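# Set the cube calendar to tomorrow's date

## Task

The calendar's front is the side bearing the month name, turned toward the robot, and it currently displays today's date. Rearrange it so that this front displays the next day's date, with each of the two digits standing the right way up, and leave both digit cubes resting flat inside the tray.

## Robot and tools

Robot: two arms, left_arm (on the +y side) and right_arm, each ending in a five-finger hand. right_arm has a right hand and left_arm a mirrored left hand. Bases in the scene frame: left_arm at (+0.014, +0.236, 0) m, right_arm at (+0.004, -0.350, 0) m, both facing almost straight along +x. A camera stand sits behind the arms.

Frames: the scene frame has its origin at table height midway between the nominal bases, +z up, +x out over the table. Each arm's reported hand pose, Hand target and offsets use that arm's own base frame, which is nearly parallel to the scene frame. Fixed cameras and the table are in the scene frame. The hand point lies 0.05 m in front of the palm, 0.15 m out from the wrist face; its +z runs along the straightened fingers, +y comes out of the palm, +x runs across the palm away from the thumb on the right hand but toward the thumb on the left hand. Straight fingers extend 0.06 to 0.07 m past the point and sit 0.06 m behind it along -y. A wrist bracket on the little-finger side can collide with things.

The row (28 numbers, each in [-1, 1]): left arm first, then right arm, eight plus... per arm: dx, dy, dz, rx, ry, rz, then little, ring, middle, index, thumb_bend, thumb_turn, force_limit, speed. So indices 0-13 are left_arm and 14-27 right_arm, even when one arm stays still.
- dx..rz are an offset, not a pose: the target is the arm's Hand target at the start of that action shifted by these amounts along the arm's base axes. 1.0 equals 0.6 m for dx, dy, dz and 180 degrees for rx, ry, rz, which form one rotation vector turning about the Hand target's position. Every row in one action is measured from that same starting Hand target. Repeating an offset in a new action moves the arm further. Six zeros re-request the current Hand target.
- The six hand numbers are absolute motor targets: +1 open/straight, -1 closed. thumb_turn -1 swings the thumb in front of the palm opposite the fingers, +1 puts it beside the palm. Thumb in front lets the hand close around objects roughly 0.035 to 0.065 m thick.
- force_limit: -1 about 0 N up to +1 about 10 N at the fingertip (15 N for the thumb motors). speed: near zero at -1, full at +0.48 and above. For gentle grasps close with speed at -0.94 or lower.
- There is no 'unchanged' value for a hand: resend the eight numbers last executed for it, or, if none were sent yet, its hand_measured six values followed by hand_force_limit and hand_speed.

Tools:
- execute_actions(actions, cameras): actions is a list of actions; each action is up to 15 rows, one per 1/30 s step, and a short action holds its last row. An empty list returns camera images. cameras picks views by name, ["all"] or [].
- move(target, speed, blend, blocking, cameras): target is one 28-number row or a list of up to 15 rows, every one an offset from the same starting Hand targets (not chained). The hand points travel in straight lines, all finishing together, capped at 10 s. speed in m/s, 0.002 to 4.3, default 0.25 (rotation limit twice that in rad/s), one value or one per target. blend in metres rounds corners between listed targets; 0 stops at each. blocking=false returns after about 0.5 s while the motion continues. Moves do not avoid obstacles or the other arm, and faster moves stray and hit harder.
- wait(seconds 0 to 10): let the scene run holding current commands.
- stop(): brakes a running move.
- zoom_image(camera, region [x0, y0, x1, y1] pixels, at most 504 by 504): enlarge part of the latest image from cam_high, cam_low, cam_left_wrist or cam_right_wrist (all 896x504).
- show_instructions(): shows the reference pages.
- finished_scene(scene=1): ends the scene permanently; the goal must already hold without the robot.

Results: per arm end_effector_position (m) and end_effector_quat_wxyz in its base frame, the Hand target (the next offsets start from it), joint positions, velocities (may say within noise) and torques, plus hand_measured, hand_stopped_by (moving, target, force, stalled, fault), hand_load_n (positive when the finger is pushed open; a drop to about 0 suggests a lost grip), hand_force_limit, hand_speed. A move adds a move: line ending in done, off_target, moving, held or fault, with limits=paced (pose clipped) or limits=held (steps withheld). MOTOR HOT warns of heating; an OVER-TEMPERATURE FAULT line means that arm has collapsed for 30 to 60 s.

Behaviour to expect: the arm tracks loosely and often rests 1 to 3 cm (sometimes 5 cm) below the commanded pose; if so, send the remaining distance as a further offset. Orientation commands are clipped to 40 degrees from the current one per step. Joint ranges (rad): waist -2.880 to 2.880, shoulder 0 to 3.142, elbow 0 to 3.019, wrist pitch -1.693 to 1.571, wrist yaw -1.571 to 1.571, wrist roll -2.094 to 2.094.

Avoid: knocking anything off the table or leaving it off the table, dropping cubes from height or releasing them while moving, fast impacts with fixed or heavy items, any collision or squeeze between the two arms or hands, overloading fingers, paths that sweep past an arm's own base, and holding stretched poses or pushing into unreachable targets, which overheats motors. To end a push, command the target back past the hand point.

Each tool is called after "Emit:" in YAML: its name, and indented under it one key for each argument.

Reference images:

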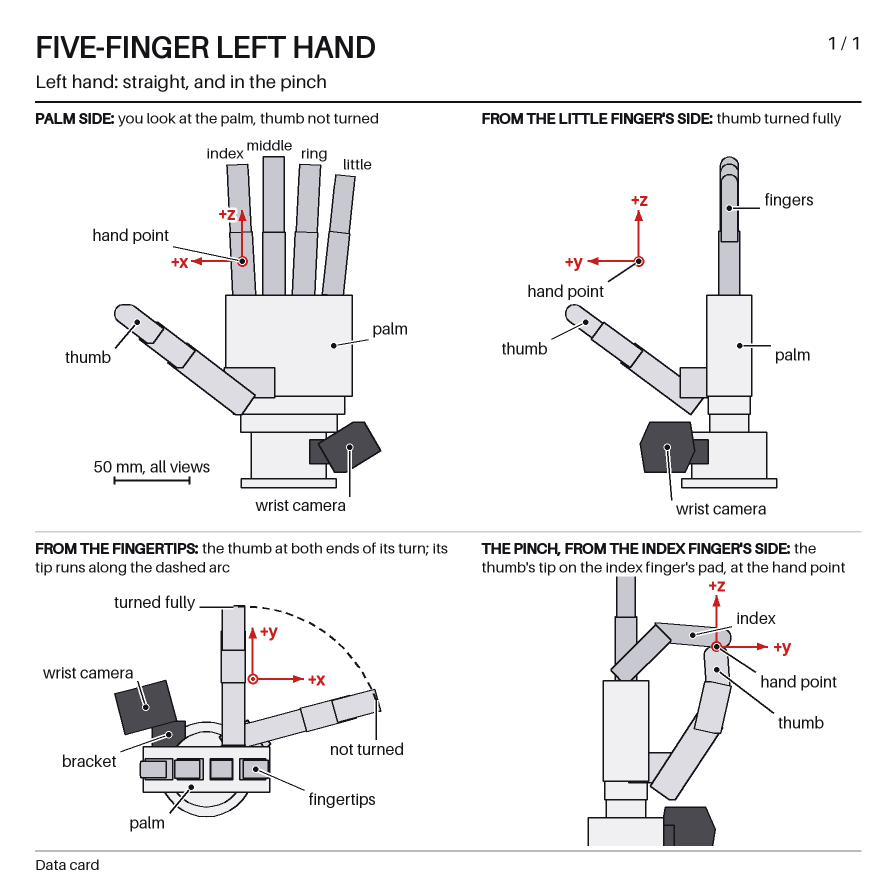

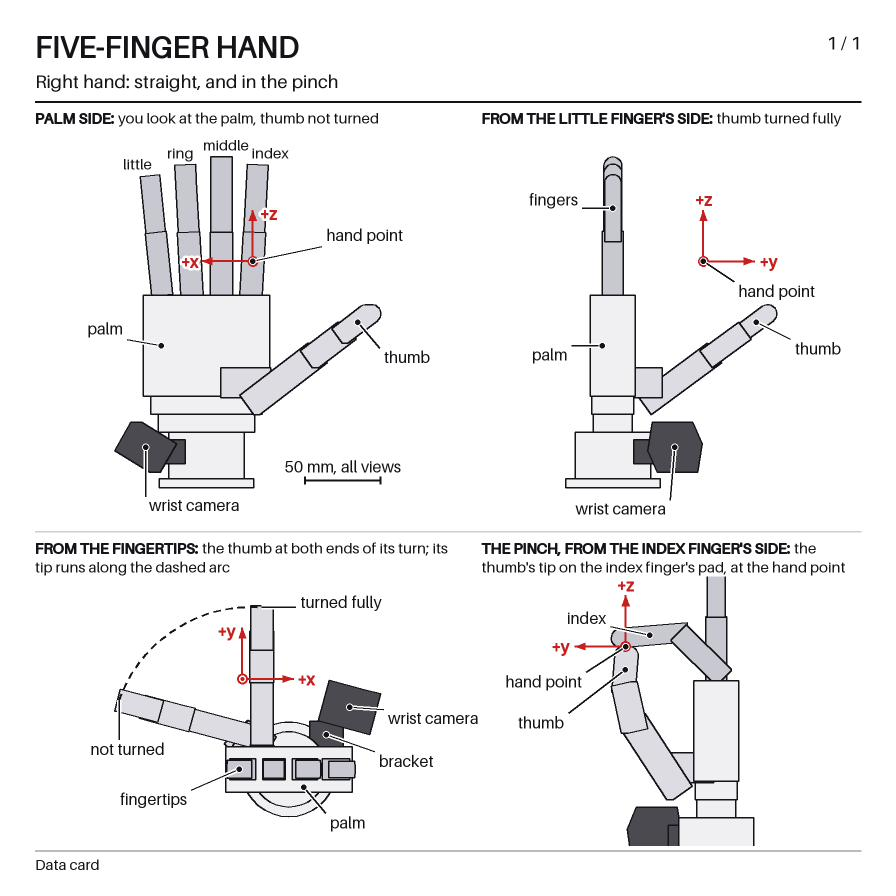

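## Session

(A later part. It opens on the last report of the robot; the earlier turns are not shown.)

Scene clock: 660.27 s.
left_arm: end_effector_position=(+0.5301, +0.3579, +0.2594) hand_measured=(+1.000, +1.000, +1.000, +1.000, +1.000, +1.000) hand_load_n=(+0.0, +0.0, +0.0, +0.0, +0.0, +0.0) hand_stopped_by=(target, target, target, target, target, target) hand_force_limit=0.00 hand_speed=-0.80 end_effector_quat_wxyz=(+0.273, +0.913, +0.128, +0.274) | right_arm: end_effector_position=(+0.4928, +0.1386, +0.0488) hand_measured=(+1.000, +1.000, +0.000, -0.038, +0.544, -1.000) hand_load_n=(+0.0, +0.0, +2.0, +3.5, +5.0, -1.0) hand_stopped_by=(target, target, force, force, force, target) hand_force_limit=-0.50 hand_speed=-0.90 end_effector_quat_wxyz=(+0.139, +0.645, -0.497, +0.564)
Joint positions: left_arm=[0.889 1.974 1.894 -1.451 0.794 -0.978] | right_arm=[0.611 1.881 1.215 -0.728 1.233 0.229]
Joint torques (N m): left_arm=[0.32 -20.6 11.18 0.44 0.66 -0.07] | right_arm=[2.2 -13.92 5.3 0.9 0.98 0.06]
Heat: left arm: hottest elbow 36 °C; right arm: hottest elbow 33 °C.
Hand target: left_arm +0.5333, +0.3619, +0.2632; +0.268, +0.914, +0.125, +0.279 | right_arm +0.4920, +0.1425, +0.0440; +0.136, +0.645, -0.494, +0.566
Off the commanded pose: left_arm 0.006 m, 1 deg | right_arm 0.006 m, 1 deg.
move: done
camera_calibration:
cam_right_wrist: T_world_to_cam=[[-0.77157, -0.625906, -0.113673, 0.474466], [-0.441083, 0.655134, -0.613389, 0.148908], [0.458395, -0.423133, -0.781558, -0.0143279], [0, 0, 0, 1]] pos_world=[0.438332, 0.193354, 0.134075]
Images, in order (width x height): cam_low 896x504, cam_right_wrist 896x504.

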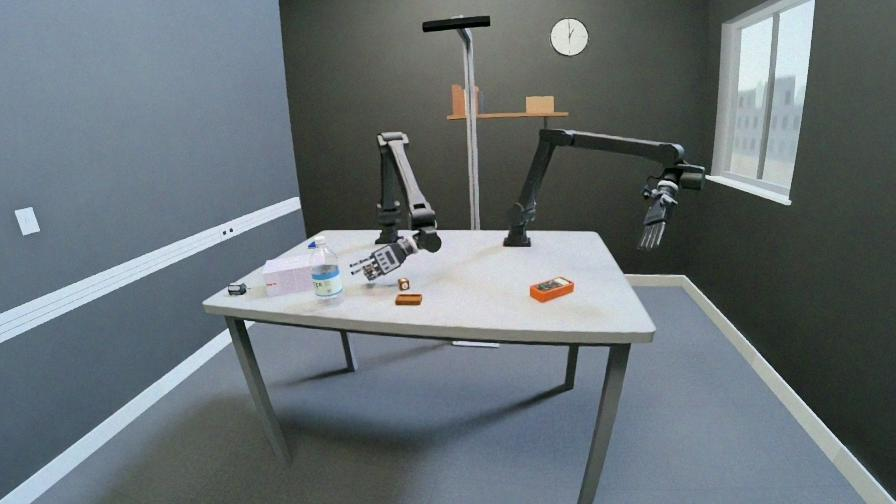

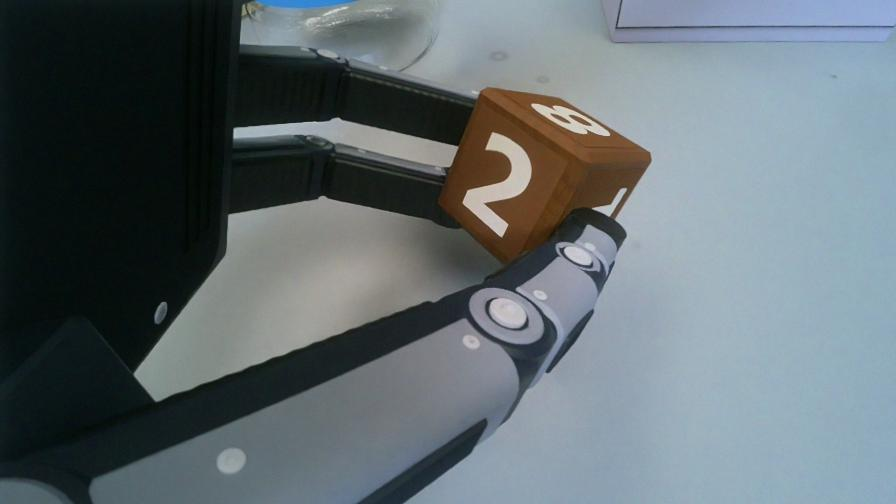

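Emit:
move:
  target: [0,0,0,0,0,0,1,1,1,1,1,1,0,-0.8,0,0,-0.018,0,0,0,1,1,-0.15,-0.15,0.1,-1,-0.5,-0.9]
  speed: 0.06
  cameras: ["cam_right_wrist","cam_low"]

Emit:
zoom_image:
  camera: "cam_low"
  region: [350, 250, 400, 300]

Scene clock: 666.13 s.
left_arm: end_effector_position=(+0.5301, +0.3579, +0.2594) hand_measured=(+1.000, +1.000, +1.000, +1.000, +1.000, +1.000) hand_load_n=(+0.0, +0.0, +0.0, +0.0, +0.0, +0.0) hand_stopped_by=(target, target, target, target, target, target) hand_force_limit=0.00 hand_speed=-0.80 end_effector_quat_wxyz=(+0.273, +0.913, +0.128, +0.274) | right_arm: end_effector_position=(+0.4937, +0.1392, +0.0405) hand_measured=(+1.000, +1.000, +0.000, -0.038, +0.544, -1.000) hand_load_n=(+0.0, +0.0, +2.0, +4.0, +5.0, -1.0) hand_stopped_by=(target, target, force, force, force, target) hand_force_limit=-0.50 hand_speed=-0.90 end_effector_quat_wxyz=(+0.136, +0.644, -0.498, +0.565)
Joint positions: left_arm=[0.889 1.974 1.894 -1.451 0.794 -0.978] | right_arm=[0.611 1.894 1.209 -0.703 1.233 0.229]
Joint torques (N m): left_arm=[0.62 -20.42 11.26 0.54 0.67 -0.09] | right_arm=[2.37 -13.86 5.18 0.94 0.99 0.07]
Heat: left arm: hottest elbow 36 °C; right arm: hottest elbow 33 °C.
Hand target: left_arm +0.5333, +0.3619, +0.2632; +0.268, +0.914, +0.125, +0.279 | right_arm +0.4920, +0.1425, +0.0332; +0.136, +0.645, -0.494, +0.566
Off the commanded pose: left_arm 0.006 m, 1 deg | right_arm 0.008 m, 1 deg.
move: done
camera_calibration:
cam_right_wrist: T_world_to_cam=[[-0.770962, -0.625522, -0.119752, 0.47459], [-0.438041, 0.657293, -0.613259, 0.142007], [0.462319, -0.420343, -0.780752, -0.0232375], [0, 0, 0, 1]] pos_world=[0.438838, 0.193758, 0.125777]
Images, in order (width x height): cam_low 896x504, cam_right_wrist 896x504.

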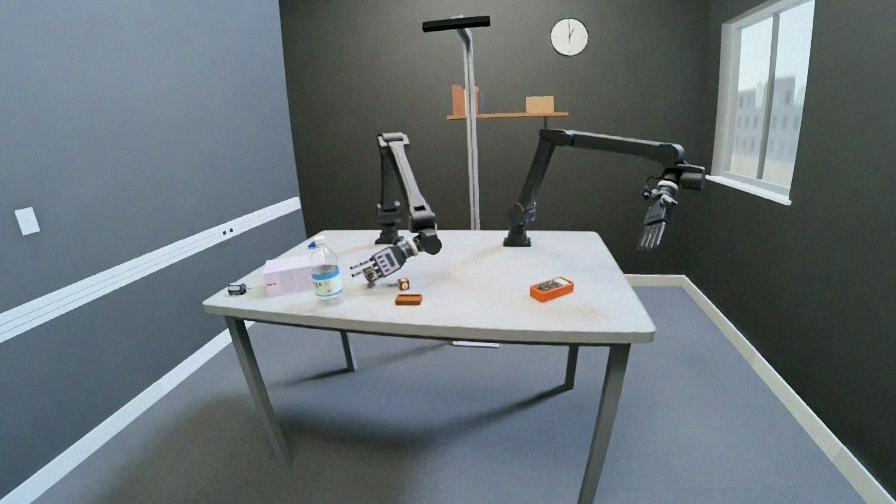

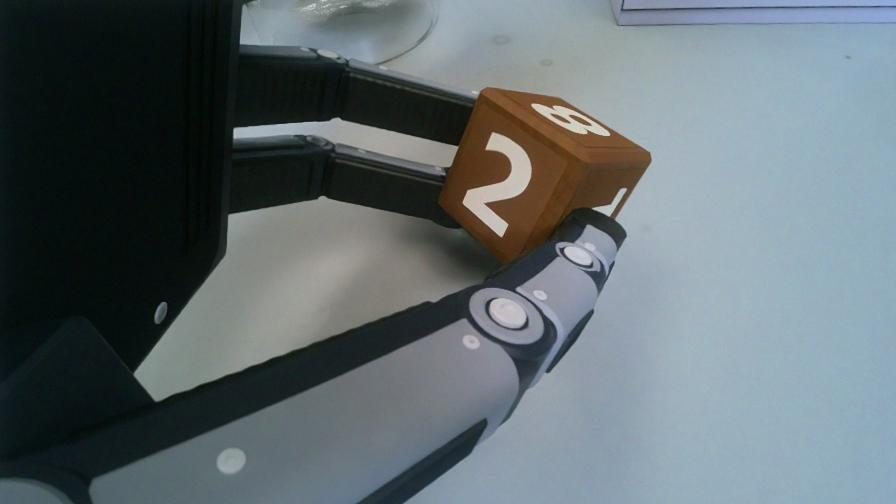

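Scaled by 10.080 from the camera's 896x504 image, which has a finer 1280x720 frame.

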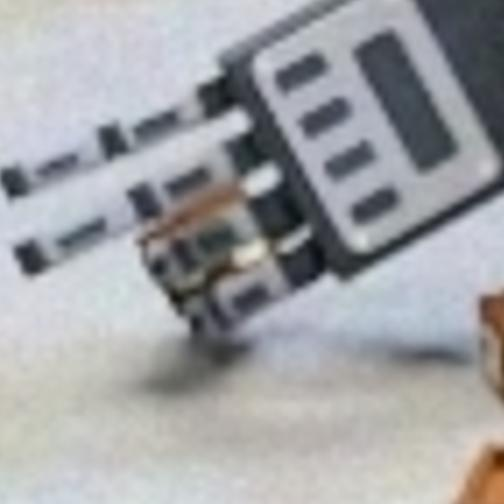

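Emit:
move:
  target: [0,0,0,0,0,0,1,1,1,1,1,1,0,-0.8,0,0,-0.014,0,0,0,1,1,-0.15,-0.15,0.1,-1,-0.5,-0.9]
  speed: 0.06
  cameras: ["cam_right_wrist","cam_low"]

Emit:
zoom_image:
  camera: "cam_low"
  region: [350, 250, 400, 300]

Scene clock: 674.27 s.
left_arm: end_effector_position=(+0.5301, +0.3579, +0.2594) hand_measured=(+1.000, +1.000, +1.000, +1.000, +1.000, +1.000) hand_load_n=(+0.0, +0.0, +0.0, +0.0, +0.0, +0.0) hand_stopped_by=(target, target, target, target, target, target) hand_force_limit=0.00 hand_speed=-0.80 end_effector_quat_wxyz=(+0.273, +0.913, +0.128, +0.274) | right_arm: end_effector_position=(+0.4939, +0.1394, +0.0324) hand_measured=(+1.000, +1.000, +0.000, -0.038, +0.544, -1.000) hand_load_n=(+0.0, +0.0, +2.5, +4.0, +5.5, -0.5) hand_stopped_by=(target, target, force, force, force, target) hand_force_limit=-0.50 hand_speed=-0.90 end_effector_quat_wxyz=(+0.136, +0.644, -0.499, +0.565)
Joint positions: left_arm=[0.889 1.974 1.894 -1.451 0.794 -0.978] | right_arm=[0.611 1.908 1.205 -0.684 1.233 0.229]
Joint torques (N m): left_arm=[0.62 -20.13 11.25 0.58 0.66 -0.08] | right_arm=[2.26 -13.51 5 0.94 0.99 0.08]
Heat: left arm: hottest elbow 36 °C; right arm: hottest elbow 32 °C.
Hand target: left_arm +0.5333, +0.3619, +0.2632; +0.268, +0.914, +0.125, +0.279 | right_arm +0.4920, +0.1425, +0.0247; +0.136, +0.645, -0.494, +0.566
Off the commanded pose: left_arm 0.006 m, 1 deg | right_arm 0.008 m, 1 deg.
move: done
camera_calibration:
cam_right_wrist: T_world_to_cam=[[-0.770946, -0.625464, -0.120152, 0.473854], [-0.437796, 0.657438, -0.613278, 0.136867], [0.462576, -0.420202, -0.780675, -0.0298391], [0, 0, 0, 1]] pos_world=[0.439039, 0.193858, 0.117578]
Images, in order (width x height): cam_low 896x504, cam_right_wrist 896x504.

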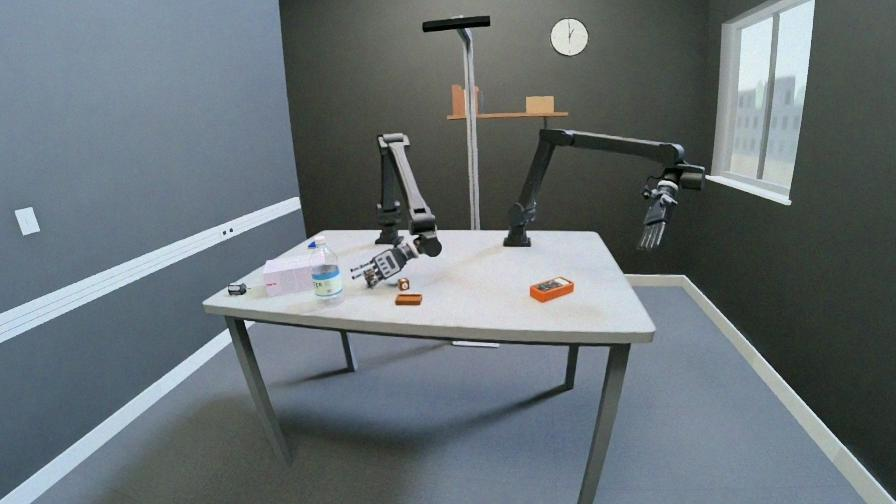

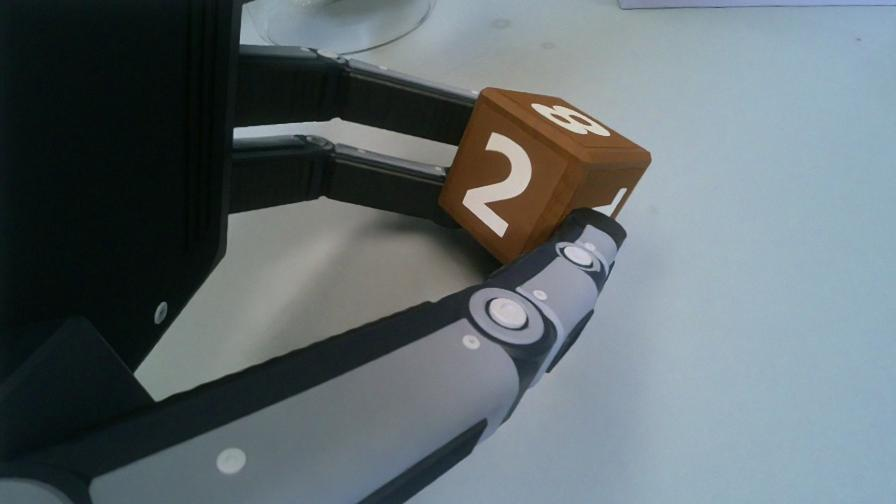

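Scaled by 10.080 from the camera's 896x504 image, which has a finer 1280x720 frame.

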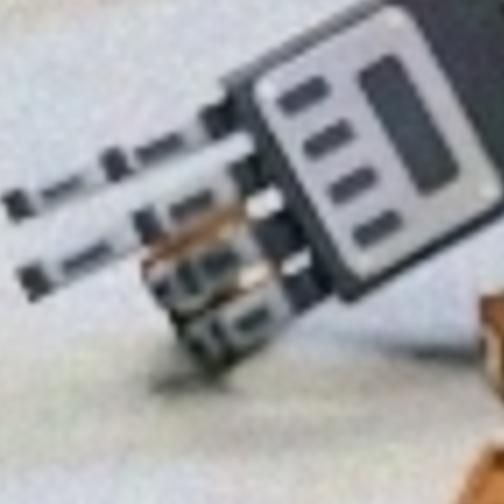

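Emit:
move:
  target: [0,0,0,0,0,0,1,1,1,1,1,1,0,-0.8,0,0,-0.009,0,0,0,1,1,-0.15,-0.15,0.1,-1,-0.5,-0.9]
  speed: 0.06
  cameras: ["cam_right_wrist","cam_low"]

Emit:
zoom_image:
  camera: "cam_low"
  region: [350, 250, 400, 300]

Scene clock: 678.90 s.
left_arm: end_effector_position=(+0.5301, +0.3579, +0.2594) hand_measured=(+1.000, +1.000, +1.000, +1.000, +1.000, +1.000) hand_load_n=(+0.0, +0.0, +0.0, +0.0, -0.5, +0.0) hand_stopped_by=(target, target, target, target, target, target) hand_force_limit=0.00 hand_speed=-0.80 end_effector_quat_wxyz=(+0.273, +0.913, +0.128, +0.274) | right_arm: end_effector_position=(+0.4951, +0.1400, +0.0297) hand_measured=(+1.000, +1.000, +0.000, -0.038, +0.544, -1.000) hand_load_n=(-0.5, +0.0, +2.0, +4.0, +5.5, -0.5) hand_stopped_by=(target, target, force, force, force, target) hand_force_limit=-0.50 hand_speed=-0.90 end_effector_quat_wxyz=(+0.135, +0.642, -0.499, +0.566)
Joint positions: left_arm=[0.889 1.974 1.894 -1.451 0.794 -0.978] | right_arm=[0.611 1.914 1.205 -0.673 1.235 0.229]
Joint torques (N m): left_arm=[0.44 -20.54 11.22 0.58 0.66 -0.09] | right_arm=[2.49 -13.04 4.83 1.17 0.97 0.06]
Heat: left arm: hottest elbow 36 °C; right arm: hottest elbow 32 °C.
Hand target: left_arm +0.5333, +0.3619, +0.2632; +0.268, +0.914, +0.125, +0.279 | right_arm +0.4920, +0.1425, +0.0193; +0.136, +0.645, -0.494, +0.566
Off the commanded pose: left_arm 0.006 m, 1 deg | right_arm 0.011 m, 1 deg.
move: off_target (right_arm)
camera_calibration:
cam_right_wrist: T_world_to_cam=[[-0.770567, -0.62507, -0.124553, 0.474702], [-0.434605, 0.65825, -0.614675, 0.133712], [0.466202, -0.419517, -0.778885, -0.0341974], [0, 0, 0, 1]] pos_world=[0.439845, 0.19436, 0.114679]
Images, in order (width x height): cam_low 896x504, cam_right_wrist 896x504.

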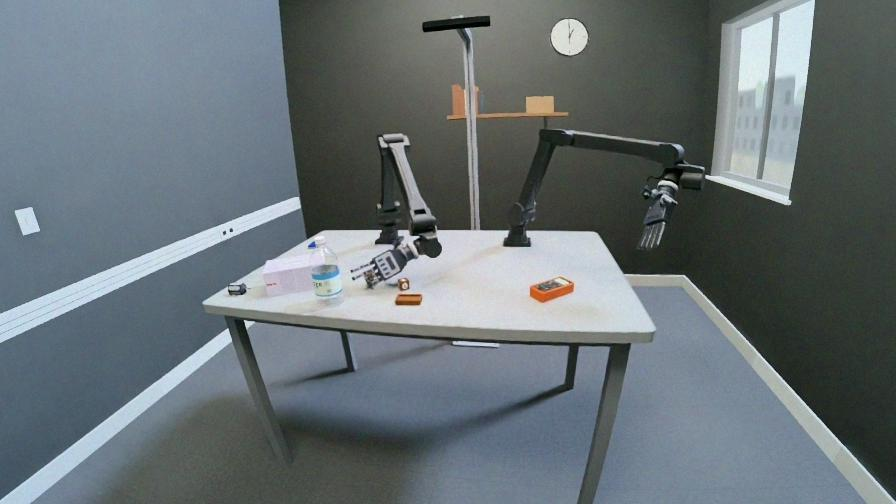

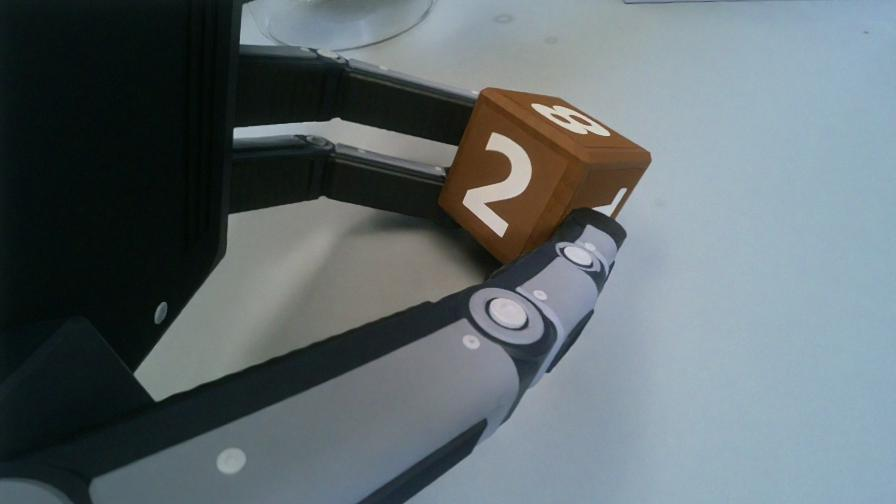

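Scaled by 10.080 from the camera's 896x504 image, which has a finer 1280x720 frame.

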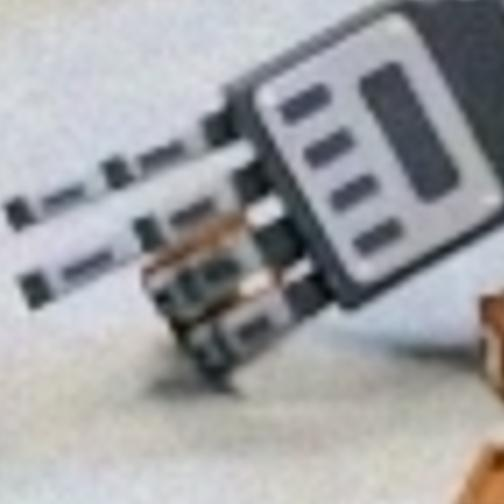

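Emit:
move:
  target:
    - [0,0,0,0,0,0,1,1,1,1,1,1,0,-0.8,0,0,0.012,0,0,0,1,1,-0.15,-0.15,0.1,-1,-0.5,-0.9]
    - [0,0,0,0,0,0,1,1,1,1,1,1,0,-0.8,0,0,0.012,0,0,0,1,1,0.45,0.45,0.85,-1,-0.5,-0.75]
  speed: 0.06
  cameras: ["cam_right_wrist","cam_low"]

Emit:
zoom_image:
  camera: "cam_low"
  region: [350, 250, 400, 300]

Scene clock: 685.87 s.
left_arm: end_effector_position=(+0.5301, +0.3579, +0.2594) hand_measured=(+1.000, +1.000, +1.000, +1.000, +1.000, +1.000) hand_load_n=(+0.0, +0.0, +0.0, +0.0, +0.0, +0.0) hand_stopped_by=(target, target, target, target, target, target) hand_force_limit=0.00 hand_speed=-0.80 end_effector_quat_wxyz=(+0.273, +0.913, +0.128, +0.274) | right_arm: end_effector_position=(+0.4953, +0.1393, +0.0313) hand_measured=(+1.000, +1.000, +0.450, +0.450, +0.850, -1.000) hand_load_n=(+0.0, +0.0, +0.0, -0.5, +0.0, +0.5) hand_stopped_by=(target, target, target, target, target, target) hand_force_limit=-0.50 hand_speed=-0.75 end_effector_quat_wxyz=(+0.137, +0.640, -0.497, +0.569)
Joint positions: left_arm=[0.889 1.974 1.894 -1.451 0.794 -0.978] | right_arm=[0.612 1.914 1.205 -0.673 1.245 0.227]
Joint torques (N m): left_arm=[0.67 -20.6 11.17 0.53 0.68 -0.08] | right_arm=[2.32 -14.86 5.05 0.47 0.56 0.08]
Heat: left arm: hottest elbow 36 °C; right arm: hottest elbow 32 °C.
Hand target: left_arm +0.5333, +0.3619, +0.2632; +0.268, +0.914, +0.125, +0.279 | right_arm +0.4920, +0.1426, +0.0265; +0.136, +0.646, -0.494, +0.566
Off the commanded pose: left_arm 0.006 m, 1 deg | right_arm 0.007 m, 1 deg.
move: done
camera_calibration:
cam_right_wrist: T_world_to_cam=[[-0.770368, -0.625725, -0.122477, 0.474532], [-0.431633, 0.653182, -0.62213, 0.134723], [0.469282, -0.426405, -0.773274, -0.0339566], [0, 0, 0, 1]] pos_world=[0.43965, 0.194449, 0.115676]
Images, in order (width x height): cam_low 896x504, cam_right_wrist 896x504.

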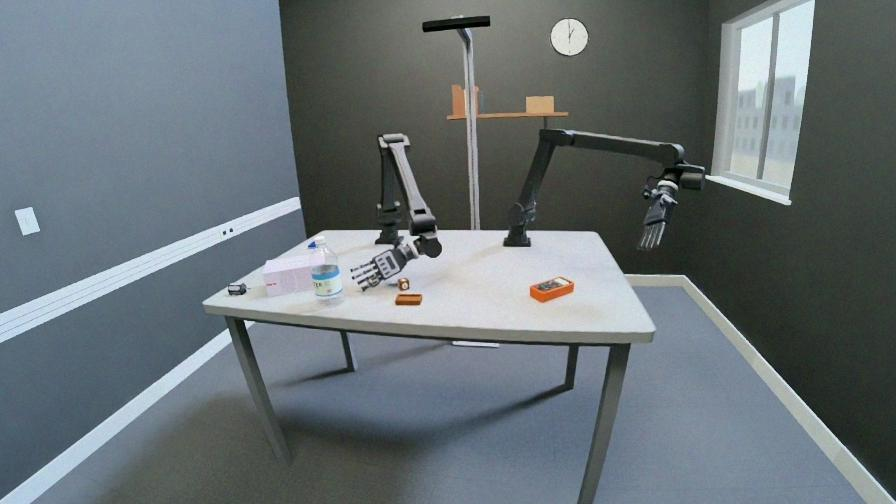

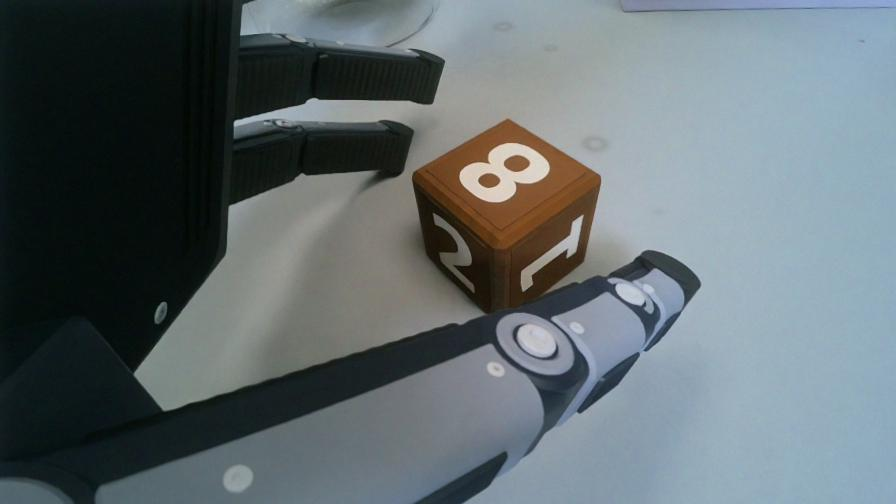

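Scaled by 10.080 from the camera's 896x504 image, which has a finer 1280x720 frame.

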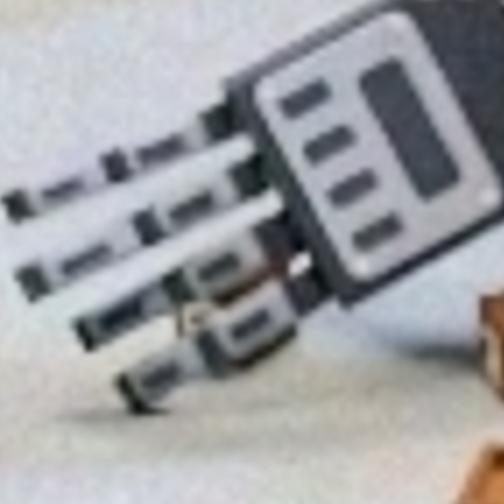

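Emit:
move:
  target:
    - [0,0,0,0,0,0,1,1,1,1,1,1,0,-0.8,0,0,0.18,0,0,0,1,1,0.45,0.45,0.85,-1,-0.5,-0.75]
    - [0,0,0,0,0,0,1,1,1,1,1,1,0,-0.8,-0.0367,-0.021,0.2725,0.3376,0.0149,0.1758,1,1,0.45,0.45,0.85,-1,-0.5,-0.75]
    - [0,0,0,0,0,0,1,1,1,1,1,1,0,-0.8,-0.0217,-0.0222,0.2058,0.3166,0.1867,0.4544,1,1,0.45,0.45,0.85,-1,-0.5,-0.75]
  speed: 0.25
  blend: [0.03,0.03,0]
  cameras: ["cam_right_wrist","cam_high","cam_low"]

Emit:
zoom_image:
  camera: "cam_right_wrist"
  region: [400, 40, 760, 340]

Scene clock: 725.37 s.
left_arm: end_effector_position=(+0.5301, +0.3579, +0.2594) hand_measured=(+1.000, +1.000, +1.000, +1.000, +1.000, +1.000) hand_load_n=(+0.0, +0.0, -0.5, +0.0, +0.0, +0.0) hand_stopped_by=(target, target, target, target, target, target) hand_force_limit=0.00 hand_speed=-0.80 end_effector_quat_wxyz=(+0.273, +0.913, +0.128, +0.274) | right_arm: end_effector_position=(+0.4603, +0.1327, +0.1374) hand_measured=(+1.000, +1.000, +0.450, +0.450, +0.850, -1.000) hand_load_n=(+0.0, +0.0, +0.0, +0.0, +0.0, +0.0) hand_stopped_by=(target, target, target, target, target, target) hand_force_limit=-0.50 hand_speed=-0.75 end_effector_quat_wxyz=(-0.416, +0.901, -0.117, +0.037)
Joint positions: left_arm=[0.889 1.974 1.894 -1.451 0.794 -0.978] | right_arm=[0.041 1.569 1.222 -0.932 -0.824 -1.143]
Joint torques (N m): left_arm=[0.5 -20.6 11.18 0.51 0.66 -0.1] | right_arm=[0.62 -10.81 10.92 0.24 -0.68 0.02]
Heat: left arm: hottest elbow 36 °C; right arm: hottest elbow 31 °C.
Hand target: left_arm +0.5333, +0.3619, +0.2632; +0.268, +0.914, +0.125, +0.279 | right_arm +0.4789, +0.1291, +0.1499; -0.419, +0.900, -0.111, +0.052
Off the commanded pose: left_arm 0.006 m, 1 deg | right_arm 0.023 m, 2 deg.
move: off_target (right_arm)
camera_calibration:
cam_right_wrist: T_world_to_cam=[[0.132255, -0.63592, -0.760338, 0.129915], [-0.906878, -0.387258, 0.166144, 0.438439], [-0.400101, 0.66756, -0.627919, 0.296727], [0, 0, 0, 1]] pos_world=[0.49915, 0.0543218, 0.212256]
Images, in order (width x height): cam_high 896x504, cam_low 896x504, cam_right_wrist 896x504.

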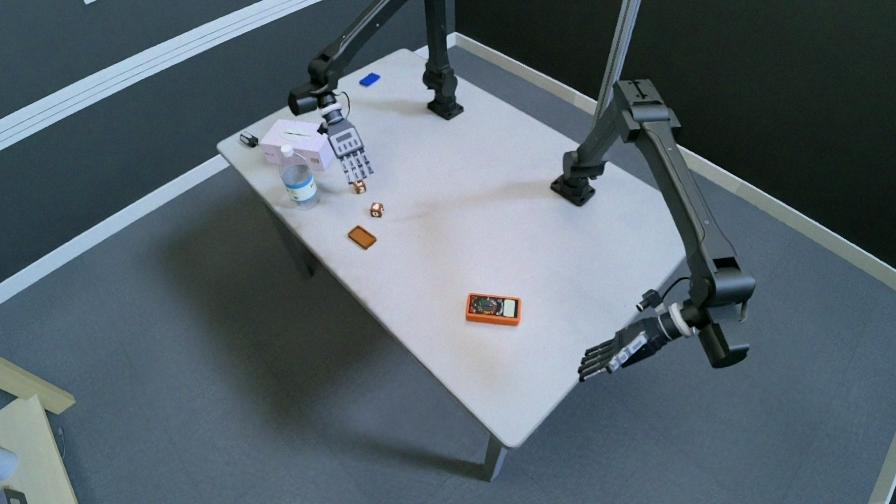

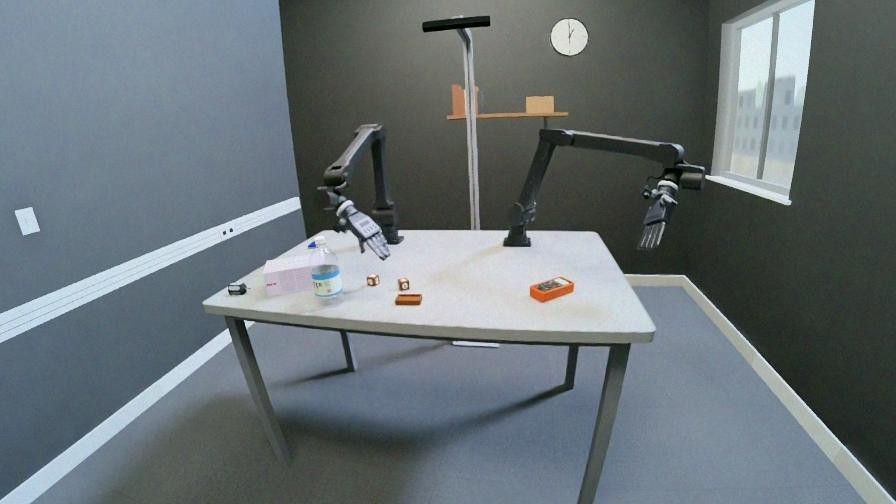

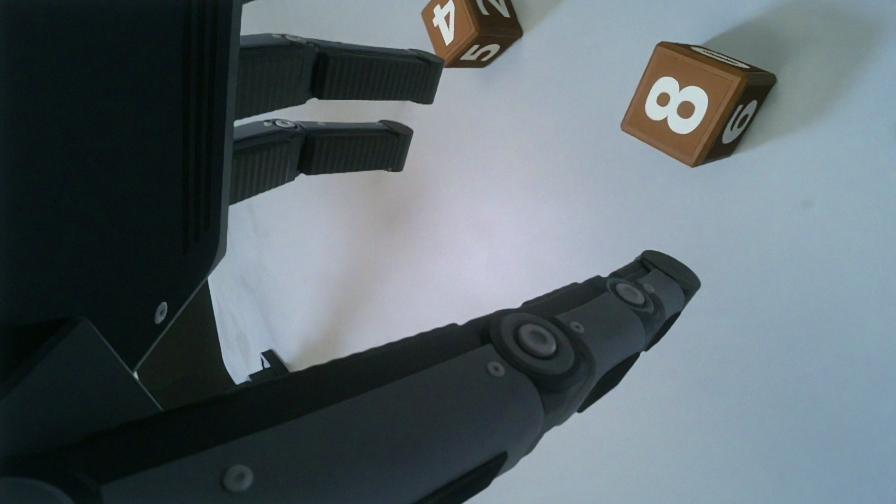

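Scaled by 1.400 from the camera's 896x504 image, which has a finer 1280x720 frame.

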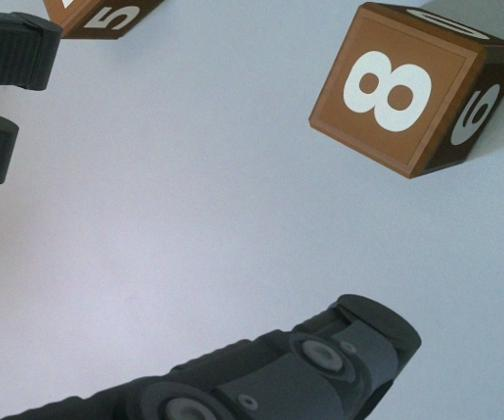

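Emit:
move:
  target: [0,0,0,0,0,0,1,1,1,1,1,1,0,-0.8,0.015,0.003,-0.1,0,0,0.005,1,1,0.45,0.45,0.8,-1,-0.5,-0.75]
  speed: 0.12
  cameras: ["cam_right_wrist"]

Emit:
zoom_image:
  camera: "cam_right_wrist"
  region: [400, 40, 760, 340]

Scene clock: 740.67 s.
left_arm: end_effector_position=(+0.5301, +0.3579, +0.2594) hand_measured=(+1.000, +1.000, +1.000, +1.000, +1.000, +1.000) hand_load_n=(+0.0, +0.0, +0.0, +0.0, +0.0, +0.0) hand_stopped_by=(target, target, target, target, target, target) hand_force_limit=0.00 hand_speed=-0.80 end_effector_quat_wxyz=(+0.273, +0.913, +0.128, +0.274) | right_arm: end_effector_position=(+0.4850, +0.1337, +0.0963) hand_measured=(+1.000, +1.000, +0.450, +0.450, +0.800, -1.000) hand_load_n=(+0.0, +0.0, -0.5, +0.0, +0.0, +0.0) hand_stopped_by=(target, target, target, target, target, target) hand_force_limit=-0.50 hand_speed=-0.75 end_effector_quat_wxyz=(-0.418, +0.901, -0.106, +0.045)
Joint positions: left_arm=[0.889 1.974 1.894 -1.451 0.794 -0.978] | right_arm=[0.041 1.663 1.222 -0.829 -0.828 -1.162]
Joint torques (N m): left_arm=[0.62 -20.54 11.19 0.54 0.66 -0.1] | right_arm=[1.03 -11.63 6.45 1.31 -0.68 -0.01]
Heat: left arm: hottest elbow 36 °C; right arm: hottest elbow 32 °C.
Hand target: left_arm +0.5333, +0.3619, +0.2632; +0.268, +0.914, +0.125, +0.279 | right_arm +0.4880, +0.1310, +0.0900; -0.420, +0.900, -0.103, +0.049
Off the commanded pose: left_arm 0.006 m, 1 deg | right_arm 0.008 m, 1 deg.
move: done
camera_calibration:
cam_right_wrist: T_world_to_cam=[[0.159199, -0.632742, -0.757822, 0.0824544], [-0.905077, -0.400138, 0.143962, 0.471093], [-0.394324, 0.662968, -0.636382, 0.278702], [0, 0, 0, 1]] pos_world=[0.523148, 0.0559046, 0.172027]
Images, in order (width x height): cam_right_wrist 896x504.

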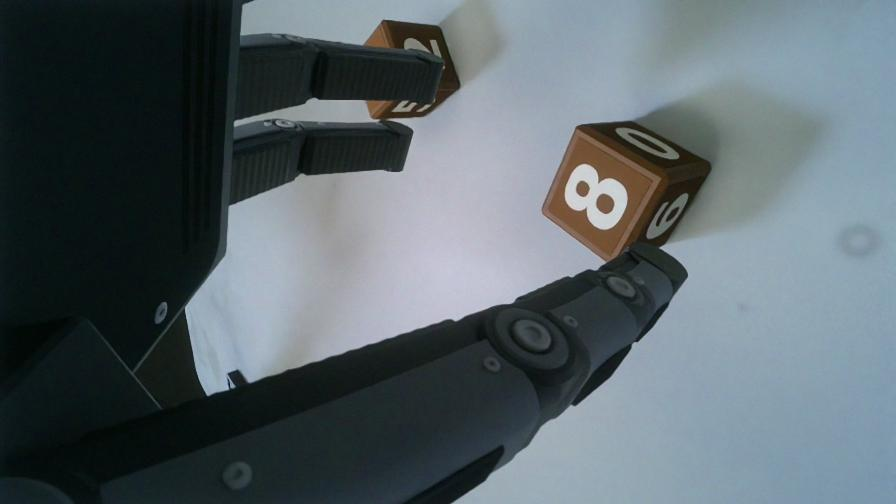

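Scaled by 1.400 from the camera's 896x504 image, which has a finer 1280x720 frame.

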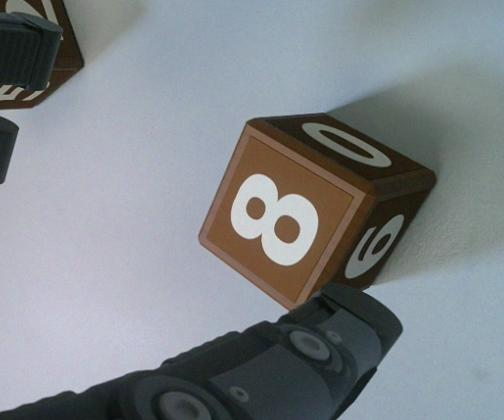

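Emit:
move:
  target: [0,0,0,0,0,0,1,1,1,1,1,1,0,-0.8,-0.013,0.001,-0.045,0,0,0.007,1,1,0.45,0.45,0.8,-1,-0.5,-0.75]
  speed: 0.1
  cameras: ["cam_right_wrist"]

Emit:
zoom_image:
  camera: "cam_right_wrist"
  region: [400, 40, 760, 340]

Scene clock: 754.57 s.
left_arm: end_effector_position=(+0.5301, +0.3579, +0.2594) hand_measured=(+1.000, +1.000, +1.000, +1.000, +1.000, +1.000) hand_load_n=(+0.0, +0.0, +0.0, +0.0, +0.0, +0.0) hand_stopped_by=(target, target, target, target, target, target) hand_force_limit=0.00 hand_speed=-0.80 end_effector_quat_wxyz=(+0.273, +0.913, +0.128, +0.274) | right_arm: end_effector_position=(+0.4782, +0.1334, +0.0700) hand_measured=(+1.000, +1.000, +0.450, +0.450, +0.800, -1.000) hand_load_n=(+0.0, +0.0, +0.0, +0.0, +0.0, +0.0) hand_stopped_by=(target, target, target, target, target, target) hand_force_limit=-0.50 hand_speed=-0.75 end_effector_quat_wxyz=(-0.419, +0.902, -0.097, +0.042)
Joint positions: left_arm=[0.889 1.974 1.894 -1.451 0.794 -0.978] | right_arm=[0.041 1.686 1.176 -0.779 -0.834 -1.19]
Joint torques (N m): left_arm=[0.5 -20.6 11.22 0.61 0.67 -0.1] | right_arm=[1.08 -11.81 6.19 1.43 -0.71 -0.01]
Heat: left arm: hottest elbow 36 °C; right arm: hottest elbow 32 °C.
Hand target: left_arm +0.5333, +0.3619, +0.2632; +0.268, +0.914, +0.125, +0.279 | right_arm +0.4803, +0.1316, +0.0631; -0.420, +0.901, -0.093, +0.044
Off the commanded pose: left_arm 0.006 m, 1 deg | right_arm 0.007 m, 0 deg.
move: done
camera_calibration:
cam_right_wrist: T_world_to_cam=[[0.173038, -0.629359, -0.757605, 0.0562331], [-0.897214, -0.418027, 0.14234, 0.467308], [-0.406282, 0.655103, -0.637004, 0.266307], [0, 0, 0, 1]] pos_world=[0.51774, 0.0562797, 0.145725]
Images, in order (width x height): cam_right_wrist 896x504.

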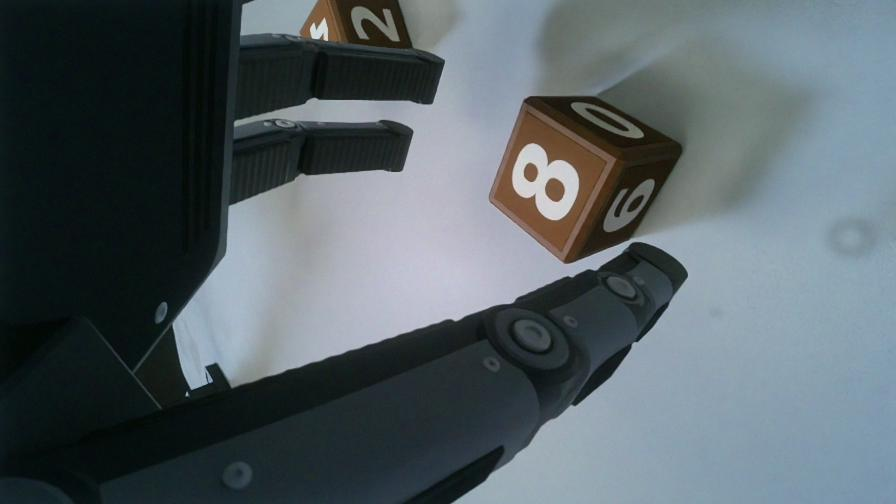

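Scaled by 1.400 from the camera's 896x504 image, which has a finer 1280x720 frame.

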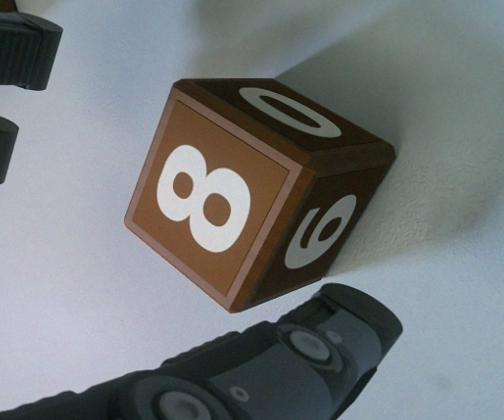

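Emit:
zoom_image:
  camera: "cam_right_wrist"
  region: [590, 160, 690, 250]

Scaled by 5.040 from the camera's 896x504 image, which has a finer 1280x720 frame.

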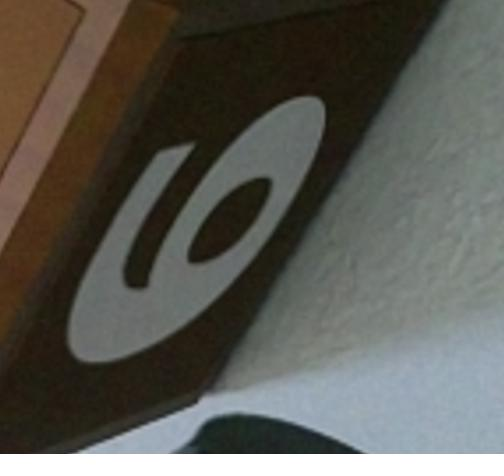

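Emit:
move:
  target: [0,0,0,0,0,0,1,1,1,1,1,1,0,-0.8,0,-0.0025,-0.047,0,0,0.004,1,1,0.45,0.45,0.8,-1,-0.5,-0.75]
  speed: 0.08
  cameras: ["cam_right_wrist"]

Scene clock: 769.83 s.
left_arm: end_effector_position=(+0.5301, +0.3579, +0.2594) hand_measured=(+1.000, +1.000, +1.000, +1.000, +1.000, +1.000) hand_load_n=(+0.0, +0.0, +0.0, +0.0, +0.0, +0.0) hand_stopped_by=(target, target, target, target, target, target) hand_force_limit=0.00 hand_speed=-0.80 end_effector_quat_wxyz=(+0.273, +0.913, +0.128, +0.274) | right_arm: end_effector_position=(+0.4780, +0.1340, +0.0449) hand_measured=(+1.000, +1.000, +0.450, +0.450, +0.800, -1.000) hand_load_n=(+0.0, +0.0, -0.5, +0.0, +0.5, +0.0) hand_stopped_by=(target, target, target, target, target, target) hand_force_limit=-0.50 hand_speed=-0.75 end_effector_quat_wxyz=(-0.422, +0.902, -0.090, +0.039)
Joint positions: left_arm=[0.889 1.974 1.894 -1.451 0.794 -0.978] | right_arm=[0.041 1.727 1.154 -0.73 -0.843 -1.211]
Joint torques (N m): left_arm=[0.67 -20.72 11.21 0.61 0.66 -0.1] | right_arm=[0.44 -11.46 5.75 1.5 -0.49 -0.03]
Heat: left arm: hottest elbow 37 °C; right arm: hottest elbow 32 °C.
Hand target: left_arm +0.5333, +0.3619, +0.2632; +0.268, +0.914, +0.125, +0.279 | right_arm +0.4803, +0.1301, +0.0349; -0.421, +0.902, -0.088, +0.041
Off the commanded pose: left_arm 0.006 m, 1 deg | right_arm 0.011 m, 0 deg.
move: off_target (right_arm)
camera_calibration:
cam_right_wrist: T_world_to_cam=[[0.183034, -0.623026, -0.760484, 0.0320524], [-0.89094, -0.432133, 0.139592, 0.469949], [-0.4156, 0.651996, -0.634175, 0.254585], [0, 0, 0, 1]] pos_world=[0.518635, 0.0570616, 0.120225]
Images, in order (width x height): cam_right_wrist 896x504.

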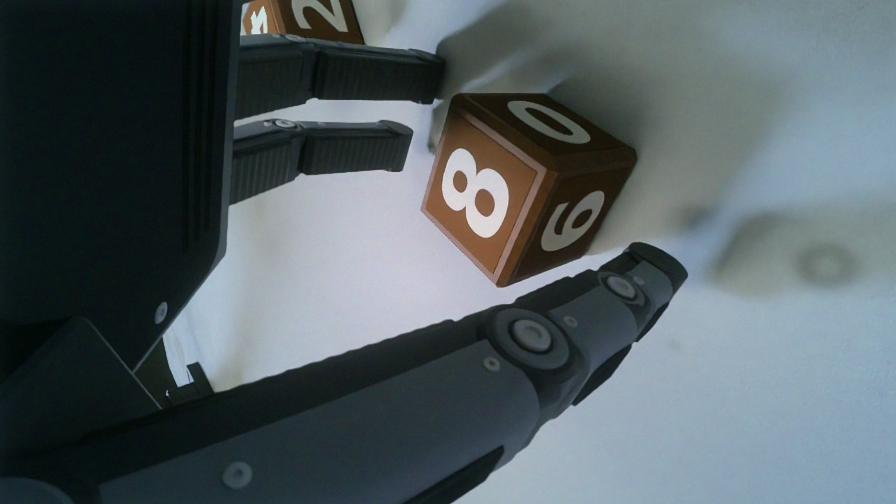

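Emit:
move:
  target: [0,0,0,0,0,0,1,1,1,1,1,1,0,-0.8,0,0,0.003,0,0,0,1,1,-0.2,-0.2,0.1,-1,-0.5,-0.9]
  speed: 0.08
  cameras: ["cam_right_wrist"]

Scene clock: 776.53 s.
left_arm: end_effector_position=(+0.5301, +0.3579, +0.2594) hand_measured=(+1.000, +1.000, +1.000, +1.000, +1.000, +1.000) hand_load_n=(+0.0, +0.0, +0.0, +0.0, +0.0, +0.0) hand_stopped_by=(target, target, target, target, target, target) hand_force_limit=0.00 hand_speed=-0.80 end_effector_quat_wxyz=(+0.273, +0.913, +0.128, +0.274) | right_arm: end_effector_position=(+0.4791, +0.1343, +0.0451) hand_measured=(+1.000, +1.000, -0.014, -0.050, +0.554, -1.000) hand_load_n=(+0.0, +0.0, +2.5, +4.5, +6.0, -1.0) hand_stopped_by=(target, target, force, force, force, target) hand_force_limit=-0.50 hand_speed=-0.90 end_effector_quat_wxyz=(-0.423, +0.901, -0.088, +0.041)
Joint positions: left_arm=[0.889 1.974 1.894 -1.451 0.794 -0.978] | right_arm=[0.041 1.727 1.154 -0.726 -0.846 -1.213]
Joint torques (N m): left_arm=[0.56 -20.66 11.15 0.49 0.69 -0.11] | right_arm=[0.73 -11.93 5.89 1.1 -0.4 0]
Heat: left arm: hottest elbow 37 °C; right arm: hottest elbow 32 °C.
Hand target: left_arm +0.5333, +0.3619, +0.2632; +0.268, +0.914, +0.125, +0.279 | right_arm +0.4803, +0.1301, +0.0367; -0.421, +0.902, -0.088, +0.041
Off the commanded pose: left_arm 0.006 m, 1 deg | right_arm 0.010 m, 0 deg.
move: done
camera_calibration:
cam_right_wrist: T_world_to_cam=[[0.189144, -0.620823, -0.760792, 0.0291273], [-0.890723, -0.434595, 0.133192, 0.471535], [-0.413324, 0.652462, -0.635182, 0.253885], [0, 0, 0, 1]] pos_world=[0.519435, 0.0573589, 0.120619]
Images, in order (width x height): cam_right_wrist 896x504.

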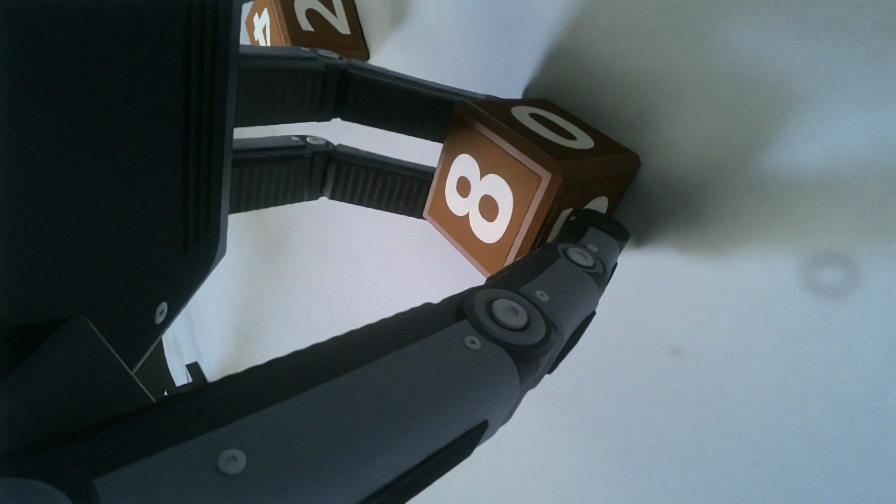

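Emit:
zoom_image:
  camera: "cam_right_wrist"
  region: [400, 60, 680, 300]

Scaled by 1.800 from the camera's 896x504 image, which has a finer 1280x720 frame.

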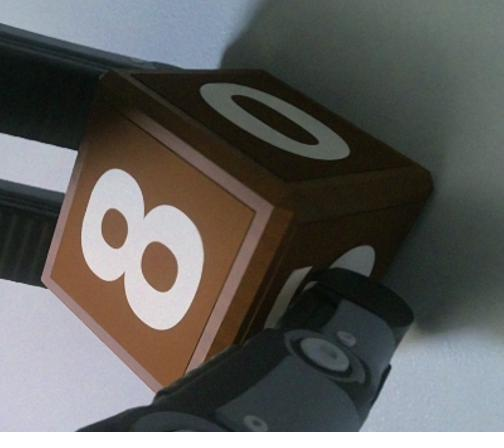

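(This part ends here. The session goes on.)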